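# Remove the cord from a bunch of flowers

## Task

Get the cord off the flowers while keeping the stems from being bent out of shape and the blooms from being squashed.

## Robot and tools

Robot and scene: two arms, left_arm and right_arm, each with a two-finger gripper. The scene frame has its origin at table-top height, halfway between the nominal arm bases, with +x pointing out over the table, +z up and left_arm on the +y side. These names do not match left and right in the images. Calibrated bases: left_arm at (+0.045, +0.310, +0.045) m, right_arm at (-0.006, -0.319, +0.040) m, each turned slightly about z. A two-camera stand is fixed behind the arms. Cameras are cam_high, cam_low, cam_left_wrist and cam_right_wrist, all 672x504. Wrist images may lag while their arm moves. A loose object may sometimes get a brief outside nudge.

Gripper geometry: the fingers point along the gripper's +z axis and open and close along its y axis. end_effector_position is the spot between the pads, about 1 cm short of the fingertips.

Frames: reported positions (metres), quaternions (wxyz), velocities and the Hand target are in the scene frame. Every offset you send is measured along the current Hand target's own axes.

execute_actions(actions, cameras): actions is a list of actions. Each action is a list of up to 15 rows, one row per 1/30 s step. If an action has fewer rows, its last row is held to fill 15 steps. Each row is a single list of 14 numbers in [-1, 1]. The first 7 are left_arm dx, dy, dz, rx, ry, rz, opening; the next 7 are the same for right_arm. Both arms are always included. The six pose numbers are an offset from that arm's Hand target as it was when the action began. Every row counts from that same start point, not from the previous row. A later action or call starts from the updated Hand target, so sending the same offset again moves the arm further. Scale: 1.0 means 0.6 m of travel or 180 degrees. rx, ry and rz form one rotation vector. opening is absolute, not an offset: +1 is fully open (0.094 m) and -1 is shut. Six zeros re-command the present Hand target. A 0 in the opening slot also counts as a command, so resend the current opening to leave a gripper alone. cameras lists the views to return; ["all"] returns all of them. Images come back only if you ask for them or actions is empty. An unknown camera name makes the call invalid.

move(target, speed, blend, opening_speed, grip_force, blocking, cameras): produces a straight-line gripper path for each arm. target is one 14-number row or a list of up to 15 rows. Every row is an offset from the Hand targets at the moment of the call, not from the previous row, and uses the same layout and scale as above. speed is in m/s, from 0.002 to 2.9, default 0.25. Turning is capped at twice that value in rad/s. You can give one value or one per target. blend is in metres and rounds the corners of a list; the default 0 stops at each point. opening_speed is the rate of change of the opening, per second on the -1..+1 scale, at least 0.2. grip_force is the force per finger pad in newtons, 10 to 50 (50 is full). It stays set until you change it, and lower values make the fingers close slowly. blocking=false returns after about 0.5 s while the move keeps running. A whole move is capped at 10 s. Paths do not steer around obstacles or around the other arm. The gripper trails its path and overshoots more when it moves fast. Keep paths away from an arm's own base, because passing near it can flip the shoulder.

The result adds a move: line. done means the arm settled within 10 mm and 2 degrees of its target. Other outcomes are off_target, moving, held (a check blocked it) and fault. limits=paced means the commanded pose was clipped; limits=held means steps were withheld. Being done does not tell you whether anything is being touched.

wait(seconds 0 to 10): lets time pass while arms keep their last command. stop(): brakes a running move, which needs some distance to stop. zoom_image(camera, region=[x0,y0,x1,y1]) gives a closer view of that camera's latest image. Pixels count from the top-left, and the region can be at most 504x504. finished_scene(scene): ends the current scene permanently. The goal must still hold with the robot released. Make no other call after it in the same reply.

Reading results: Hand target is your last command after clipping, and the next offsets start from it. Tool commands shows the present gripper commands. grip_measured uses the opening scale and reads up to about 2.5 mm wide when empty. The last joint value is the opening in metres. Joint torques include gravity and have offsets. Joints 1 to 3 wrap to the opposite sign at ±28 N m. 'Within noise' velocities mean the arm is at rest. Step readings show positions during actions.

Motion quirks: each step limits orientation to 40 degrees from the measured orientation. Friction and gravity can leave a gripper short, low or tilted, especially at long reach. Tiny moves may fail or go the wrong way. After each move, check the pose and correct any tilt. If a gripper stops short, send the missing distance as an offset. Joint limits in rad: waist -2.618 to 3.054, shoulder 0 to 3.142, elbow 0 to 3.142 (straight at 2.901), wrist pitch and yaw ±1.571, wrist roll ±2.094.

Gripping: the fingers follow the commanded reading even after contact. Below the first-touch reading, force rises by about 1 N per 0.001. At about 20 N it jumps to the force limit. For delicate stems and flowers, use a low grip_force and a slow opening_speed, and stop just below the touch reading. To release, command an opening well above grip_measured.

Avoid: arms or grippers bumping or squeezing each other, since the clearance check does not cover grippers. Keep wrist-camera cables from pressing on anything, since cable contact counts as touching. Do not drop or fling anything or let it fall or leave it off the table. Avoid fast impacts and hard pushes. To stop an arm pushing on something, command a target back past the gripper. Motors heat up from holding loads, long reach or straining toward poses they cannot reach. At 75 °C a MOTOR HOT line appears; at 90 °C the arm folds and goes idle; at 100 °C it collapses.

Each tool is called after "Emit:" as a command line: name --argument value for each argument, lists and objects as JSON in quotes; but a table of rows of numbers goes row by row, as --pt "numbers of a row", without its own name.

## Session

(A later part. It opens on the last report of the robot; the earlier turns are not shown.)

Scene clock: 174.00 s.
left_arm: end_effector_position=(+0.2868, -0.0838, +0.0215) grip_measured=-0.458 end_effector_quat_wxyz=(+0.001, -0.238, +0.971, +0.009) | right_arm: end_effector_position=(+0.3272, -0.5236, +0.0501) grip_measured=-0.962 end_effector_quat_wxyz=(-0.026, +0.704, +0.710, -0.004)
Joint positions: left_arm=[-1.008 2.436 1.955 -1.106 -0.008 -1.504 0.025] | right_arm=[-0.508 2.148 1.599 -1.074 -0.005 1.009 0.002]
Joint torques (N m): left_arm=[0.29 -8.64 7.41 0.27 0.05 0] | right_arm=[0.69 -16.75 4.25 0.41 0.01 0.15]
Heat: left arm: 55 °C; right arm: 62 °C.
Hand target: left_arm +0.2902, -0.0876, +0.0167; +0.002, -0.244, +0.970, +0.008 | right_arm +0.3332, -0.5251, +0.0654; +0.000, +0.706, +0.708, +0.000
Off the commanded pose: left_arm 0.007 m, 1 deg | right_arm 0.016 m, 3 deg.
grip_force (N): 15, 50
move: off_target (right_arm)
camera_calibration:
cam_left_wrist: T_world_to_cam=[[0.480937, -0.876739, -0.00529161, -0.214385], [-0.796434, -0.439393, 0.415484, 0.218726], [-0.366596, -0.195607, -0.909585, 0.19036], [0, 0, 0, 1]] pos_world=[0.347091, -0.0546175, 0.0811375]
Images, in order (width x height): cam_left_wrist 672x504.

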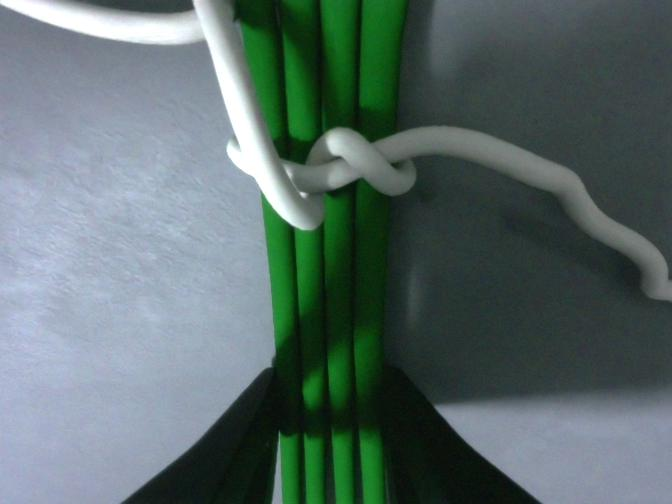

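Emit:
move --pt "0 0 0.018 0 0 0 -0.458 0 0 0 0 0 0 -1" --pt "0 0 0.018 0 0 0 -0.53 0 0 0 0 0 0 -1" --pt "0 0 0.018 0 0 0 -0.53 -0.2 0 -0.05 0 0 0 -1" --speed 0.06 --opening_speed 0.4 --cameras '["cam_left_wrist","cam_high","cam_low"]'

Scene clock: 185.13 s.
left_arm: end_effector_position=(+0.2934, -0.0959, +0.0210) grip_measured=-0.527 end_effector_quat_wxyz=(+0.007, -0.239, +0.971, -0.017) | right_arm: end_effector_position=(+0.3314, -0.6267, +0.0886) grip_measured=-0.962 end_effector_quat_wxyz=(-0.027, +0.704, +0.709, +0.010)
Joint positions: left_arm=[-1.008 2.438 1.955 -1.05 -0.004 -1.505 0.022] | right_arm=[-0.703 2.419 2.213 -1.417 -0.022 0.816 0.002]
Joint torques (N m): left_arm=[0.32 -7.98 5.63 0.14 0 0.01] | right_arm=[-1.26 -14.32 7.45 0.5 0.19 -0.13]
Heat: left arm: 55 °C; right arm: 63 °C.
Hand target: left_arm +0.2903, -0.0874, +0.0059; +0.002, -0.244, +0.970, +0.008 | right_arm +0.3336, -0.6450, +0.0956; +0.000, +0.706, +0.708, +0.000
Off the commanded pose: left_arm 0.018 m, 3 deg | right_arm 0.020 m, 3 deg.
grip_force (N): 15, 50
move: off_target (left_arm, right_arm); target 2's new opening was sent with left_arm's hand 0.016 m and 1 deg from that target
camera_calibration:
cam_left_wrist: T_world_to_cam=[[0.480595, -0.875529, 0.0497675, -0.229142], [-0.806726, -0.41915, 0.416542, 0.223719], [-0.343835, -0.240337, -0.907753, 0.17889], [0, 0, 0, 1]] pos_world=[0.352113, -0.0638553, 0.0806035]
Images, in order (width x height): cam_high 672x504, cam_low 672x504, cam_left_wrist 672x504.

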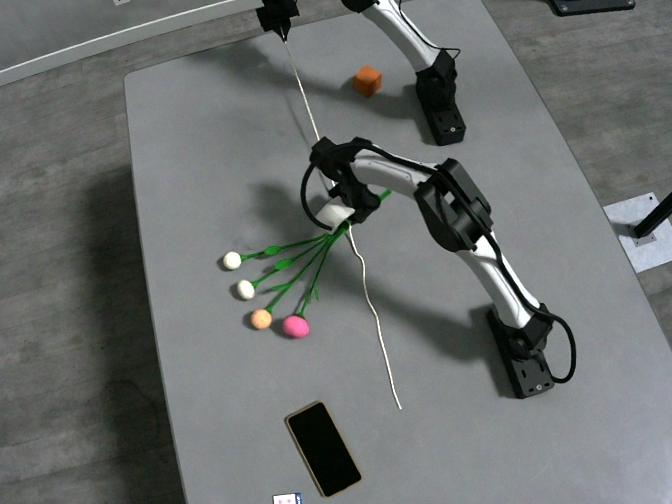

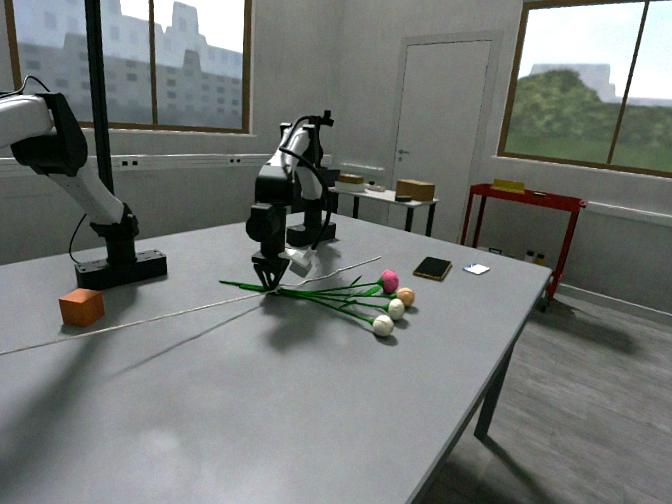

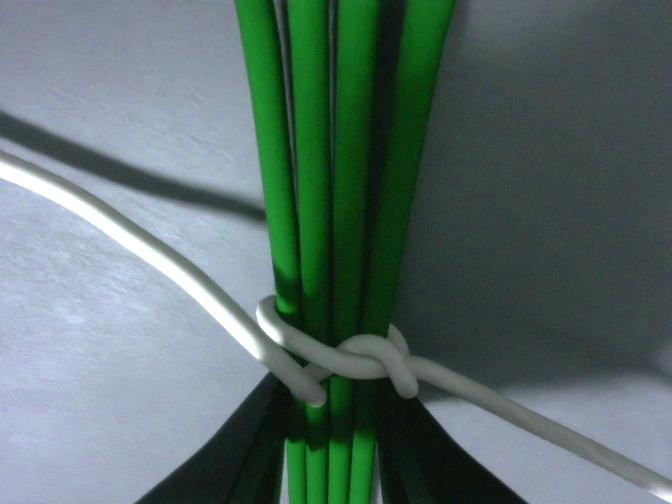

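Emit:
move --pt "0 0 0 0 0 0 -0.53 0.175 0 0.137 0 0 0 -1" --pt "0 0 0 0 0 0 -0.53 0.175 0 0.137 0 0 0 0" --pt "0 0 0 0 0 0 -0.53 0.175 0 0.05 0 0 0 0" --pt "0 0 0 0 0 0 -0.53 0.658 -0.017 0.08 0 0 0 0" --speed '[0.15,0.2,0.2,0.3]' --cameras '["cam_right_wrist","cam_high"]'

Scene clock: 204.20 s.
left_arm: end_effector_position=(+0.2933, -0.0958, +0.0210) grip_measured=-0.527 end_effector_quat_wxyz=(+0.007, -0.239, +0.971, -0.017) | right_arm: end_effector_position=(+0.3134, -0.2488, +0.0408) grip_measured=-0.002 end_effector_quat_wxyz=(-0.014, +0.699, +0.715, -0.013)
Joint positions: left_arm=[-1.008 2.438 1.955 -1.051 -0.004 -1.505 0.022] | right_arm=[0.255 1.922 1.22 -0.906 -0.008 1.76 0.047]
Joint torques (N m): left_arm=[0.31 -7.97 5.6 0.14 0.02 0.01] | right_arm=[-0.31 -11.33 5.09 0.39 0.06 0.15]
Heat: left arm: 55 °C; right arm: 62 °C.
Hand target: left_arm +0.2903, -0.0874, +0.0059; +0.002, -0.244, +0.970, +0.008 | right_arm +0.3223, -0.2502, +0.0472; +0.000, +0.706, +0.708, +0.000
Off the commanded pose: left_arm 0.017 m, 3 deg | right_arm 0.011 m, 2 deg.
grip_force (N): 15, 50
move: off_target (left_arm, right_arm); target 2's new opening was sent with right_arm's hand 0.010 m and 3 deg from that target
camera_calibration:
cam_right_wrist: T_world_to_cam=[[-0.997964, -0.0302963, 0.0561169, 0.298922], [-0.00438083, 0.91044, 0.413619, 0.25067], [-0.0636221, 0.412531, -0.908719, 0.251237], [0, 0, 0, 1]] pos_world=[0.315396, -0.322807, 0.107848]
Images, in order (width x height): cam_high 672x504, cam_right_wrist 672x504.

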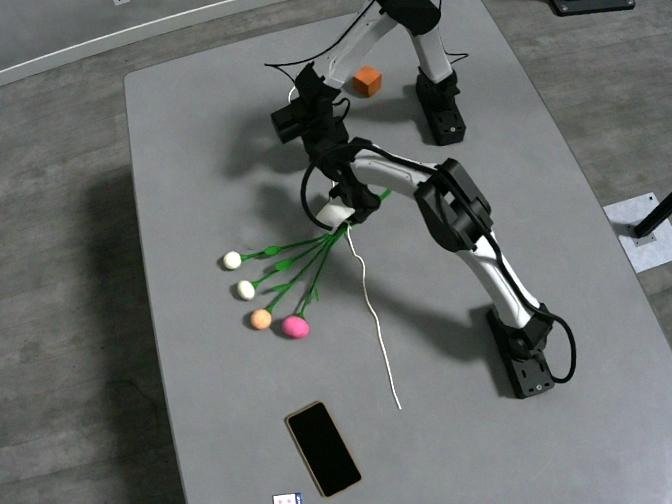

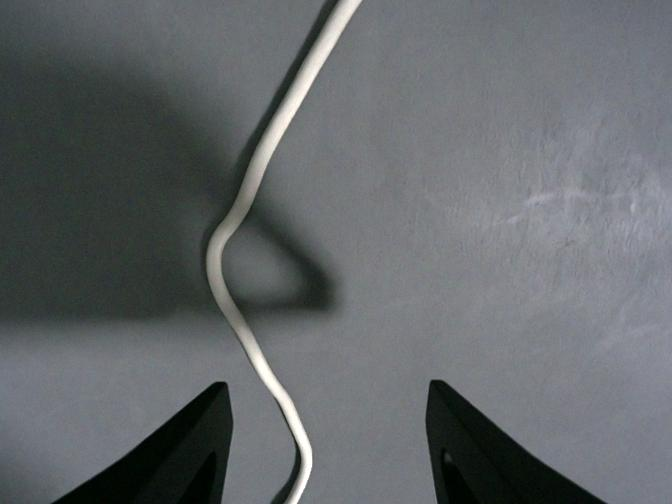

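Emit:
move --pt "0 0 0 0 0 0 -0.53 0.03 0.02 0.058 0 0 0 0" --pt "0 0 0 0 0 0 -0.53 0.03 0.02 0.058 0 0 0 -1" --pt "0 0 0 0 0 0 -0.53 -0.1 0.02 0.03 0 0 0 -1" --speed '[0.1,0.1,0.1]' --opening_speed 0.8 --cameras '["cam_right_wrist","cam_left_wrist"]'

Scene clock: 215.37 s.
left_arm: end_effector_position=(+0.2941, -0.0981, +0.0211) grip_measured=-0.528 end_effector_quat_wxyz=(+0.007, -0.239, +0.971, -0.022) | right_arm: end_effector_position=(+0.3335, -0.3062, +0.0182) grip_measured=-0.956 end_effector_quat_wxyz=(-0.014, +0.709, +0.705, -0.003)
Joint positions: left_arm=[-1.008 2.438 1.955 -1.041 -0.001 -1.505 0.022] | right_arm=[0.073 1.993 1.222 -0.823 -0.016 1.605 0.002]
Joint torques (N m): left_arm=[0.31 -7.97 5.7 0.08 -0.01 0.02] | right_arm=[-0.16 -14.06 3.96 0.18 0.14 -0.11]
Heat: left arm: 55 °C; right arm: 61 °C.
Hand target: left_arm +0.2902, -0.0875, +0.0059; +0.002, -0.244, +0.970, +0.008 | right_arm +0.3345, -0.3102, +0.0292; +0.000, +0.706, +0.708, +0.000
Off the commanded pose: left_arm 0.019 m, 4 deg | right_arm 0.012 m, 2 deg.
grip_force (N): 15, 50
move: off_target (left_arm, right_arm)
camera_calibration:
cam_left_wrist: T_world_to_cam=[[0.480441, -0.875042, 0.0589725, -0.231526], [-0.807673, -0.41524, 0.418617, 0.223979], [-0.341819, -0.248751, -0.906246, 0.177248], [0, 0, 0, 1]] pos_world=[0.352723, -0.0654997, 0.0805228]
cam_right_wrist: T_world_to_cam=[[-0.999131, -0.00358418, 0.041535, 0.327286], [0.0144845, 0.904387, 0.426468, 0.303976], [-0.0390922, 0.426699, -0.903548, 0.251611], [0, 0, 0, 1]] pos_world=[0.332434, -0.381101, 0.0841131]
Images, in order (width x height): cam_left_wrist 672x504, cam_right_wrist 672x504.

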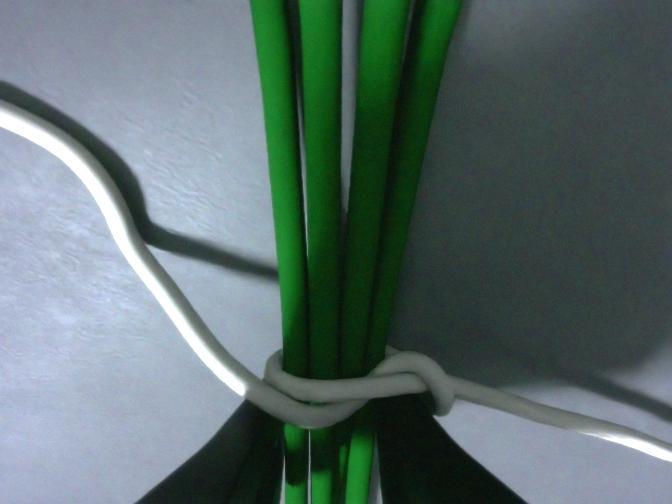

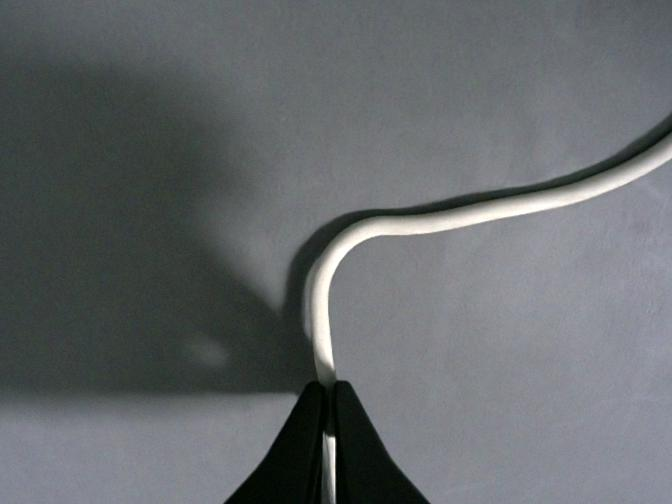

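Emit:
move --target '[0,0,0,0,0,0,-0.53,-0.5,0,-0.05,0,0,0,-1]' --speed 0.12 --cameras '["cam_high","cam_low","cam_left_wrist"]'

Scene clock: 221.83 s.
left_arm: end_effector_position=(+0.2941, -0.0981, +0.0211) grip_measured=-0.528 end_effector_quat_wxyz=(+0.007, -0.239, +0.971, -0.022) | right_arm: end_effector_position=(+0.3324, -0.6034, +0.0542) grip_measured=-0.956 end_effector_quat_wxyz=(-0.009, +0.709, +0.705, +0.005)
Joint positions: left_arm=[-1.008 2.438 1.955 -1.041 -0.001 -1.505 0.022] | right_arm=[-0.659 2.313 1.892 -1.166 -0.011 0.874 0.002]
Joint torques (N m): left_arm=[0.31 -7.98 5.67 0.08 0 0.02] | right_arm=[-0.09 -13.33 7.09 0.26 0.06 -0.14]
Heat: left arm: 55 °C; right arm: 61 °C.
Hand target: left_arm +0.2902, -0.0875, +0.0059; +0.002, -0.244, +0.970, +0.008 | right_arm +0.3353, -0.6102, +0.0595; +0.000, +0.706, +0.708, +0.000
Off the commanded pose: left_arm 0.019 m, 4 deg | right_arm 0.009 m, 1 deg.
grip_force (N): 15, 50
move: off_target (left_arm)
camera_calibration:
cam_left_wrist: T_world_to_cam=[[0.480441, -0.875042, 0.0589725, -0.231526], [-0.807673, -0.41524, 0.418617, 0.223979], [-0.341819, -0.248751, -0.906246, 0.177248], [0, 0, 0, 1]] pos_world=[0.352723, -0.0654997, 0.0805228]
Images, in order (width x height): cam_high 672x504, cam_low 672x504, cam_left_wrist 672x504.

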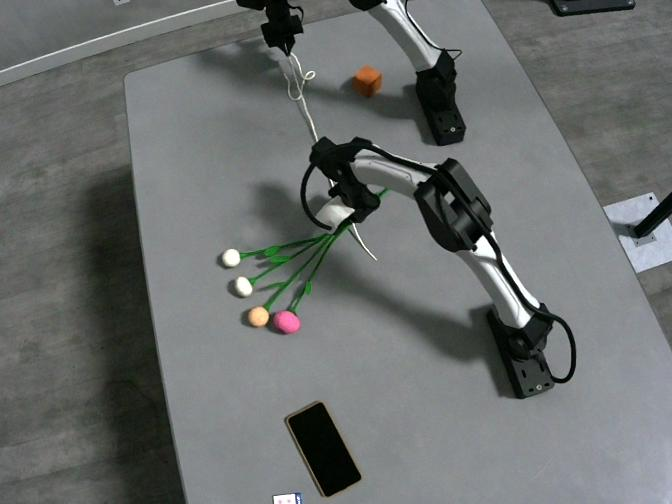

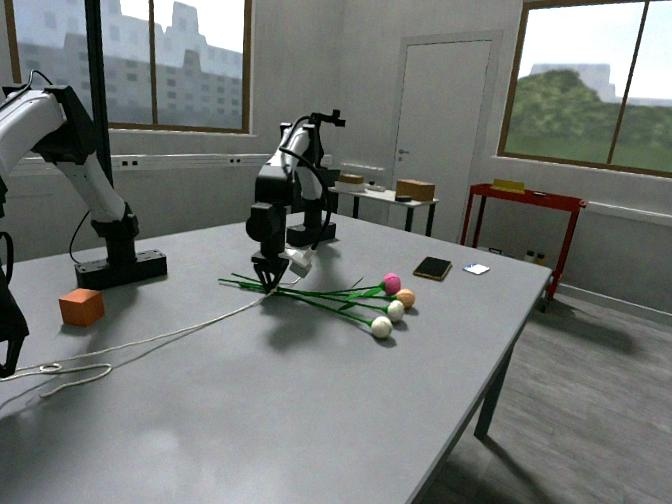

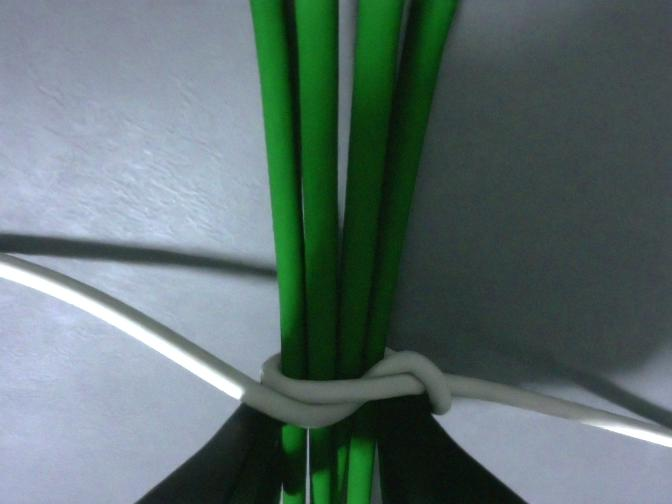

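Emit:
move --pt "0 0 0 0 0 0 -0.53 0.01 0 0.078 0 0 0 -1" --pt "0 0 0 0 0 0 -0.53 0.01 0 0.078 0 0 0 0" --pt "0 0 0 0 0 0 -0.53 0.01 0 -0.01 0 0 0 0" --pt "0 0 0 0 0 0 -0.53 0.517 -0.01 0.03 0 0 0 0" --speed '[0.1,0.2,0.2,0.3]' --cameras '["cam_right_wrist"]'

Scene clock: 235.47 s.
left_arm: end_effector_position=(+0.2941, -0.0981, +0.0211) grip_measured=-0.528 end_effector_quat_wxyz=(+0.007, -0.239, +0.971, -0.022) | right_arm: end_effector_position=(+0.3234, -0.2971, +0.0322) grip_measured=-0.002 end_effector_quat_wxyz=(-0.017, +0.700, +0.714, -0.012)
Joint positions: left_arm=[-1.008 2.438 1.955 -1.041 -0.001 -1.505 0.022] | right_arm=[0.105 1.95 1.222 -0.883 -0.01 1.61 0.047]
Joint torques (N m): left_arm=[0.28 -7.99 5.67 0.08 -0.02 0.01] | right_arm=[-0.24 -13.53 3.78 0.4 0.06 0.16]
Heat: left arm: 55 °C; right arm: 62 °C.
Hand target: left_arm +0.2902, -0.0875, +0.0059; +0.002, -0.244, +0.970, +0.008 | right_arm +0.3285, -0.3000, +0.0412; +0.000, +0.706, +0.708, +0.000
Off the commanded pose: left_arm 0.019 m, 4 deg | right_arm 0.011 m, 3 deg.
grip_force (N): 15, 50
move: off_target (left_arm, right_arm)
camera_calibration:
cam_right_wrist: T_world_to_cam=[[-0.997815, -0.0298036, 0.0589646, 0.307894], [-0.00229317, 0.907559, 0.419919, 0.296457], [-0.066029, 0.418867, -0.905644, 0.266533], [0, 0, 0, 1]] pos_world=[0.3255, -0.371517, 0.0987411]
Images, in order (width x height): cam_right_wrist 672x504.

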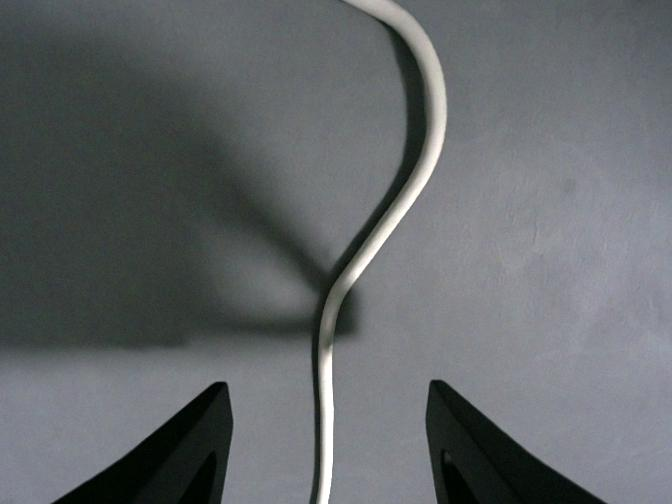

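Centred. Descend, grip, pull.

Emit:
move --pt "0 0 0 0 0 0 -0.53 0 0.003 0.048 0 0 0 0" --pt "0 0 0 0 0 0 -0.53 0 0.003 0.048 0 0 0 -1" --pt "0 0 0 0 0 0 -0.53 -0.48 0.01 -0.03 0 0 0 -1" --speed '[0.1,0.1,0.15]' --opening_speed 0.9 --cameras '["cam_high","cam_low","cam_left_wrist"]'

Scene clock: 247.57 s.
left_arm: end_effector_position=(+0.2939, -0.0977, +0.0211) grip_measured=-0.528 end_effector_quat_wxyz=(+0.007, -0.239, +0.971, -0.021) | right_arm: end_effector_position=(+0.3307, -0.5841, +0.0543) grip_measured=-0.994 end_effector_quat_wxyz=(-0.007, +0.711, +0.703, +0.002)
Joint positions: left_arm=[-1.008 2.438 1.955 -1.043 -0.001 -1.505 0.022] | right_arm=[-0.625 2.252 1.789 -1.12 -0.006 0.912 0]
Joint torques (N m): left_arm=[0.31 -7.95 5.64 0.09 -0.01 0.01] | right_arm=[0.29 -12.85 7.01 0.23 0.02 -0.14]
Heat: left arm: 54 °C; right arm: 61 °C.
Hand target: left_arm +0.2902, -0.0874, +0.0059; +0.002, -0.244, +0.970, +0.008 | right_arm +0.3352, -0.5880, +0.0595; +0.000, +0.706, +0.708, +0.000
Off the commanded pose: left_arm 0.019 m, 3 deg | right_arm 0.008 m, 1 deg.
grip_force (N): 15, 50
move: off_target (left_arm)
camera_calibration:
cam_left_wrist: T_world_to_cam=[[0.480518, -0.875122, 0.0571301, -0.231043], [-0.807242, -0.415907, 0.418787, 0.223733], [-0.342729, -0.247353, -0.906286, 0.177668], [0, 0, 0, 1]] pos_world=[0.352519, -0.0651923, 0.0805209]
Images, in order (width x height): cam_high 672x504, cam_low 672x504, cam_left_wrist 672x504.

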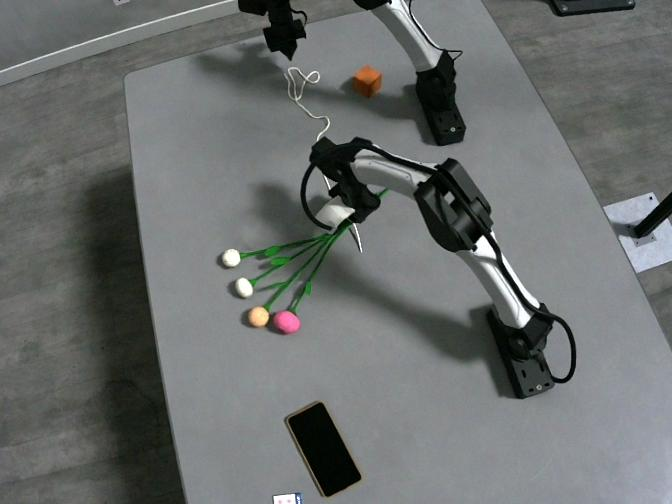

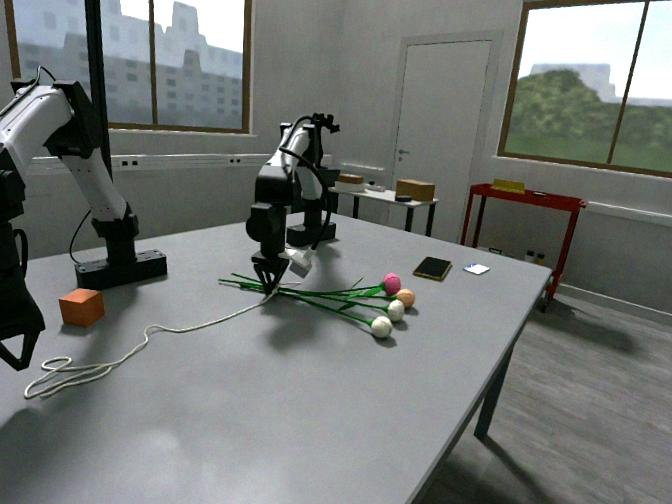

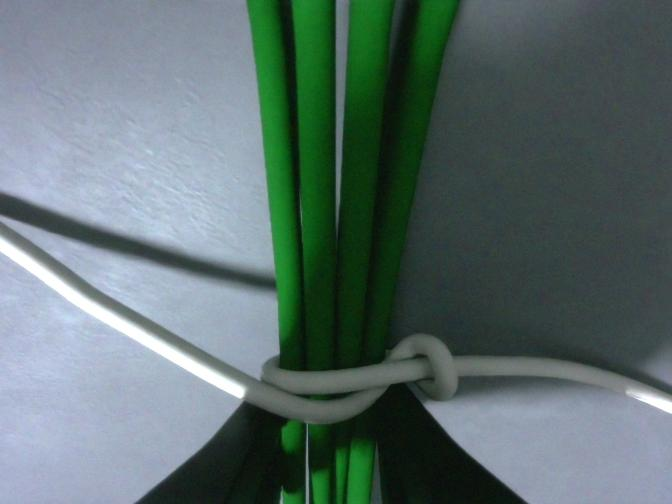

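Emit:
move --target '[0,0,0,0,0,0,-0.53,0.54,0.0,0.02,0,0,0,0]' --speed 0.3 --cameras '["cam_right_wrist"]'

Scene clock: 253.90 s.
left_arm: end_effector_position=(+0.2939, -0.0977, +0.0211) grip_measured=-0.528 end_effector_quat_wxyz=(+0.007, -0.239, +0.971, -0.021) | right_arm: end_effector_position=(+0.3248, -0.2626, +0.0387) grip_measured=-0.002 end_effector_quat_wxyz=(-0.016, +0.699, +0.714, -0.015)
Joint positions: left_arm=[-1.008 2.438 1.955 -1.043 -0.001 -1.505 0.022] | right_arm=[0.208 1.96 1.265 -0.919 -0.008 1.713 0.047]
Joint torques (N m): left_arm=[0.27 -8.01 5.67 0.09 -0.01 0.02] | right_arm=[-0.24 -12.31 5.08 0.39 0.07 0.17]
Heat: left arm: 54 °C; right arm: 61 °C.
Hand target: left_arm +0.2902, -0.0874, +0.0059; +0.002, -0.244, +0.970, +0.008 | right_arm +0.3343, -0.2641, +0.0471; +0.000, +0.706, +0.708, +0.000
Off the commanded pose: left_arm 0.019 m, 3 deg | right_arm 0.013 m, 3 deg.
grip_force (N): 15, 50
move: off_target (left_arm, right_arm)
camera_calibration:
cam_right_wrist: T_world_to_cam=[[-0.997607, -0.0298819, 0.062352, 0.309677], [-0.00139572, 0.910308, 0.41393, 0.263139], [-0.0691285, 0.412852, -0.908171, 0.257533], [0, 0, 0, 1]] pos_world=[0.327106, -0.336607, 0.105654]
Images, in order (width x height): cam_right_wrist 672x504.

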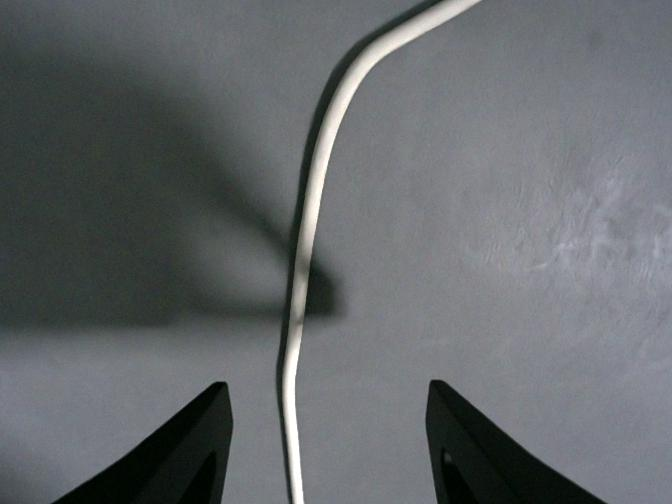

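Emit:
move --pt "0 0 0 0 0 0 -0.53 0 0.01 0.068 0 0 0 0" --pt "0 0 0 0 0 0 -0.53 0 0.01 0.068 0 0 0 -1" --pt "0 0 0 0 0 0 -0.53 -0.54 0.01 -0.0 0 0 0 -1" --speed '[0.08,0.1,0.1]' --opening_speed 0.8 --cameras '["cam_high","cam_low","cam_left_wrist"]'

Scene clock: 268.77 s.
left_arm: end_effector_position=(+0.2939, -0.0977, +0.0211) grip_measured=-0.528 end_effector_quat_wxyz=(+0.007, -0.239, +0.971, -0.021) | right_arm: end_effector_position=(+0.3376, -0.5829, +0.0425) grip_measured=-0.955 end_effector_quat_wxyz=(-0.007, +0.710, +0.704, +0.003)
Joint positions: left_arm=[-1.008 2.438 1.955 -1.043 -0.001 -1.505 0.022] | right_arm=[-0.613 2.283 1.792 -1.093 -0.007 0.921 0.002]
Joint torques (N m): left_arm=[0.34 -7.98 5.65 0.09 -0.01 0.02] | right_arm=[0.08 -13.03 6.99 0.25 0.04 -0.12]
Heat: left arm: 54 °C; right arm: 60 °C.
Hand target: left_arm +0.2902, -0.0874, +0.0059; +0.002, -0.244, +0.970, +0.008 | right_arm +0.3413, -0.5880, +0.0475; +0.000, +0.706, +0.708, +0.000
Off the commanded pose: left_arm 0.019 m, 3 deg | right_arm 0.008 m, 1 deg.
grip_force (N): 15, 50
move: off_target (left_arm)
camera_calibration:
cam_left_wrist: T_world_to_cam=[[0.480518, -0.875122, 0.0571301, -0.231043], [-0.807242, -0.415907, 0.418787, 0.223733], [-0.342729, -0.247353, -0.906286, 0.177668], [0, 0, 0, 1]] pos_world=[0.352519, -0.0651923, 0.0805209]
Images, in order (width x height): cam_high 672x504, cam_low 672x504, cam_left_wrist 672x504.

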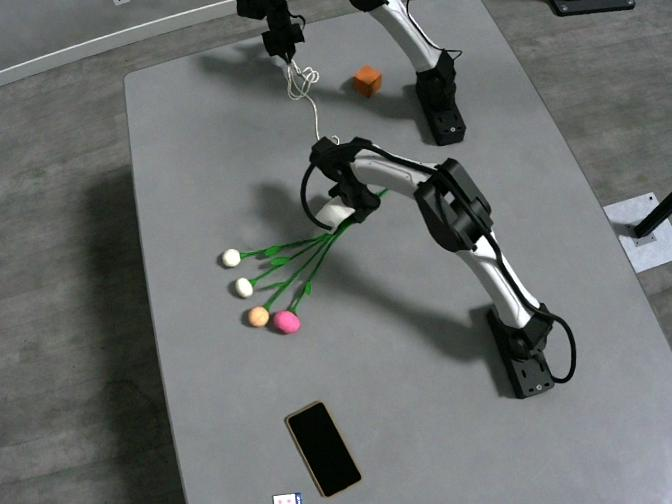

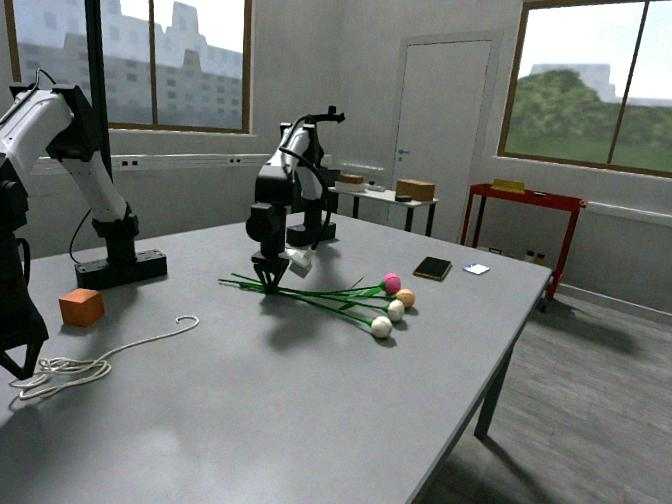

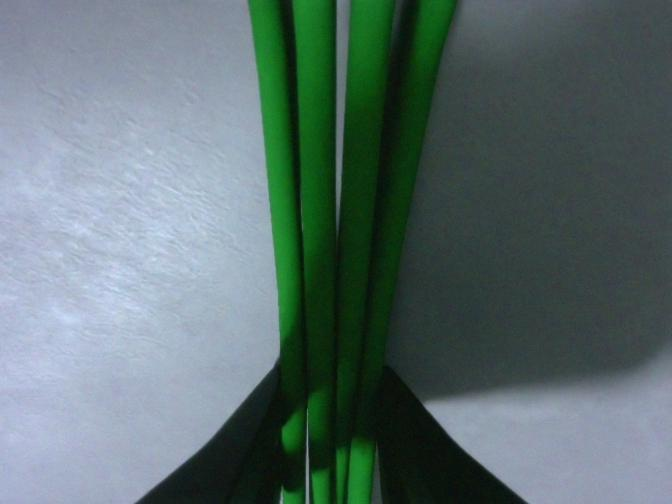

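Cord is free. Lower and release both, back off.

Emit:
move --pt "0 0 0 0 0 0 -0.53 0.04 0 0.058 0 0 0 -1" --pt "0 0 0 0 0 0 -0.3 0.04 0 0.058 0 0 0 -0.3" --pt "0 0 -0.2 0 0 0 -0.3 0.04 0 -0.15 0 0 0 -0.3" --speed 0.12 --cameras '["cam_high"]'

Scene clock: 276.47 s.
left_arm: end_effector_position=(+0.2873, -0.0870, +0.1234) grip_measured=-0.302 end_effector_quat_wxyz=(-0.003, -0.239, +0.971, +0.010) | right_arm: end_effector_position=(+0.3366, -0.5612, +0.1157) grip_measured=-0.303 end_effector_quat_wxyz=(-0.026, +0.703, +0.711, -0.002)
Joint positions: left_arm=[-1.008 2.438 2.364 -1.519 -0.001 -1.506 0.033] | right_arm=[-0.573 2.225 1.988 -1.386 -0.005 0.941 0.033]
Joint torques (N m): left_arm=[0.09 -9.54 8.2 0.07 -0.01 0.01] | right_arm=[0.36 -16.88 6.95 0.13 0.02 0.15]
Heat: left arm: 55 °C; right arm: 61 °C.
Hand target: left_arm +0.2902, -0.0894, +0.1259; +0.002, -0.244, +0.970, +0.008 | right_arm +0.3412, -0.5640, +0.1375; +0.000, +0.706, +0.708, +0.000
Off the commanded pose: left_arm 0.004 m, 1 deg | right_arm 0.022 m, 3 deg.
grip_force (N): 15, 50
move: off_target (right_arm); target 2's new opening was sent with left_arm's hand 0.019 m and 3 deg from that target
Images, in order (width x height): cam_high 672x504.

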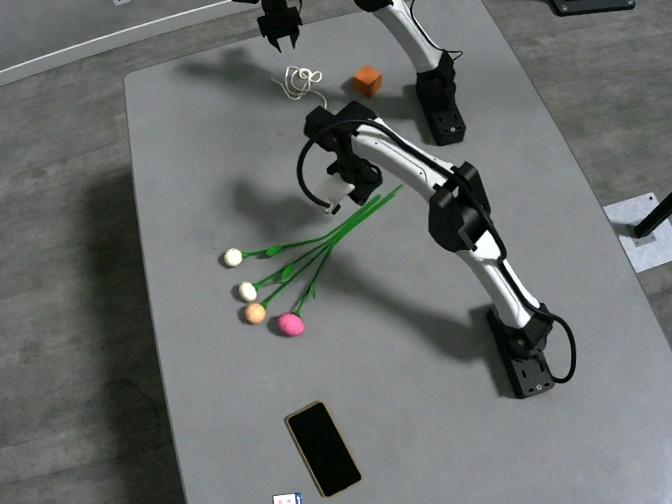

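Emit:
finished_scene --scene 2

The scene is finished: the task was done.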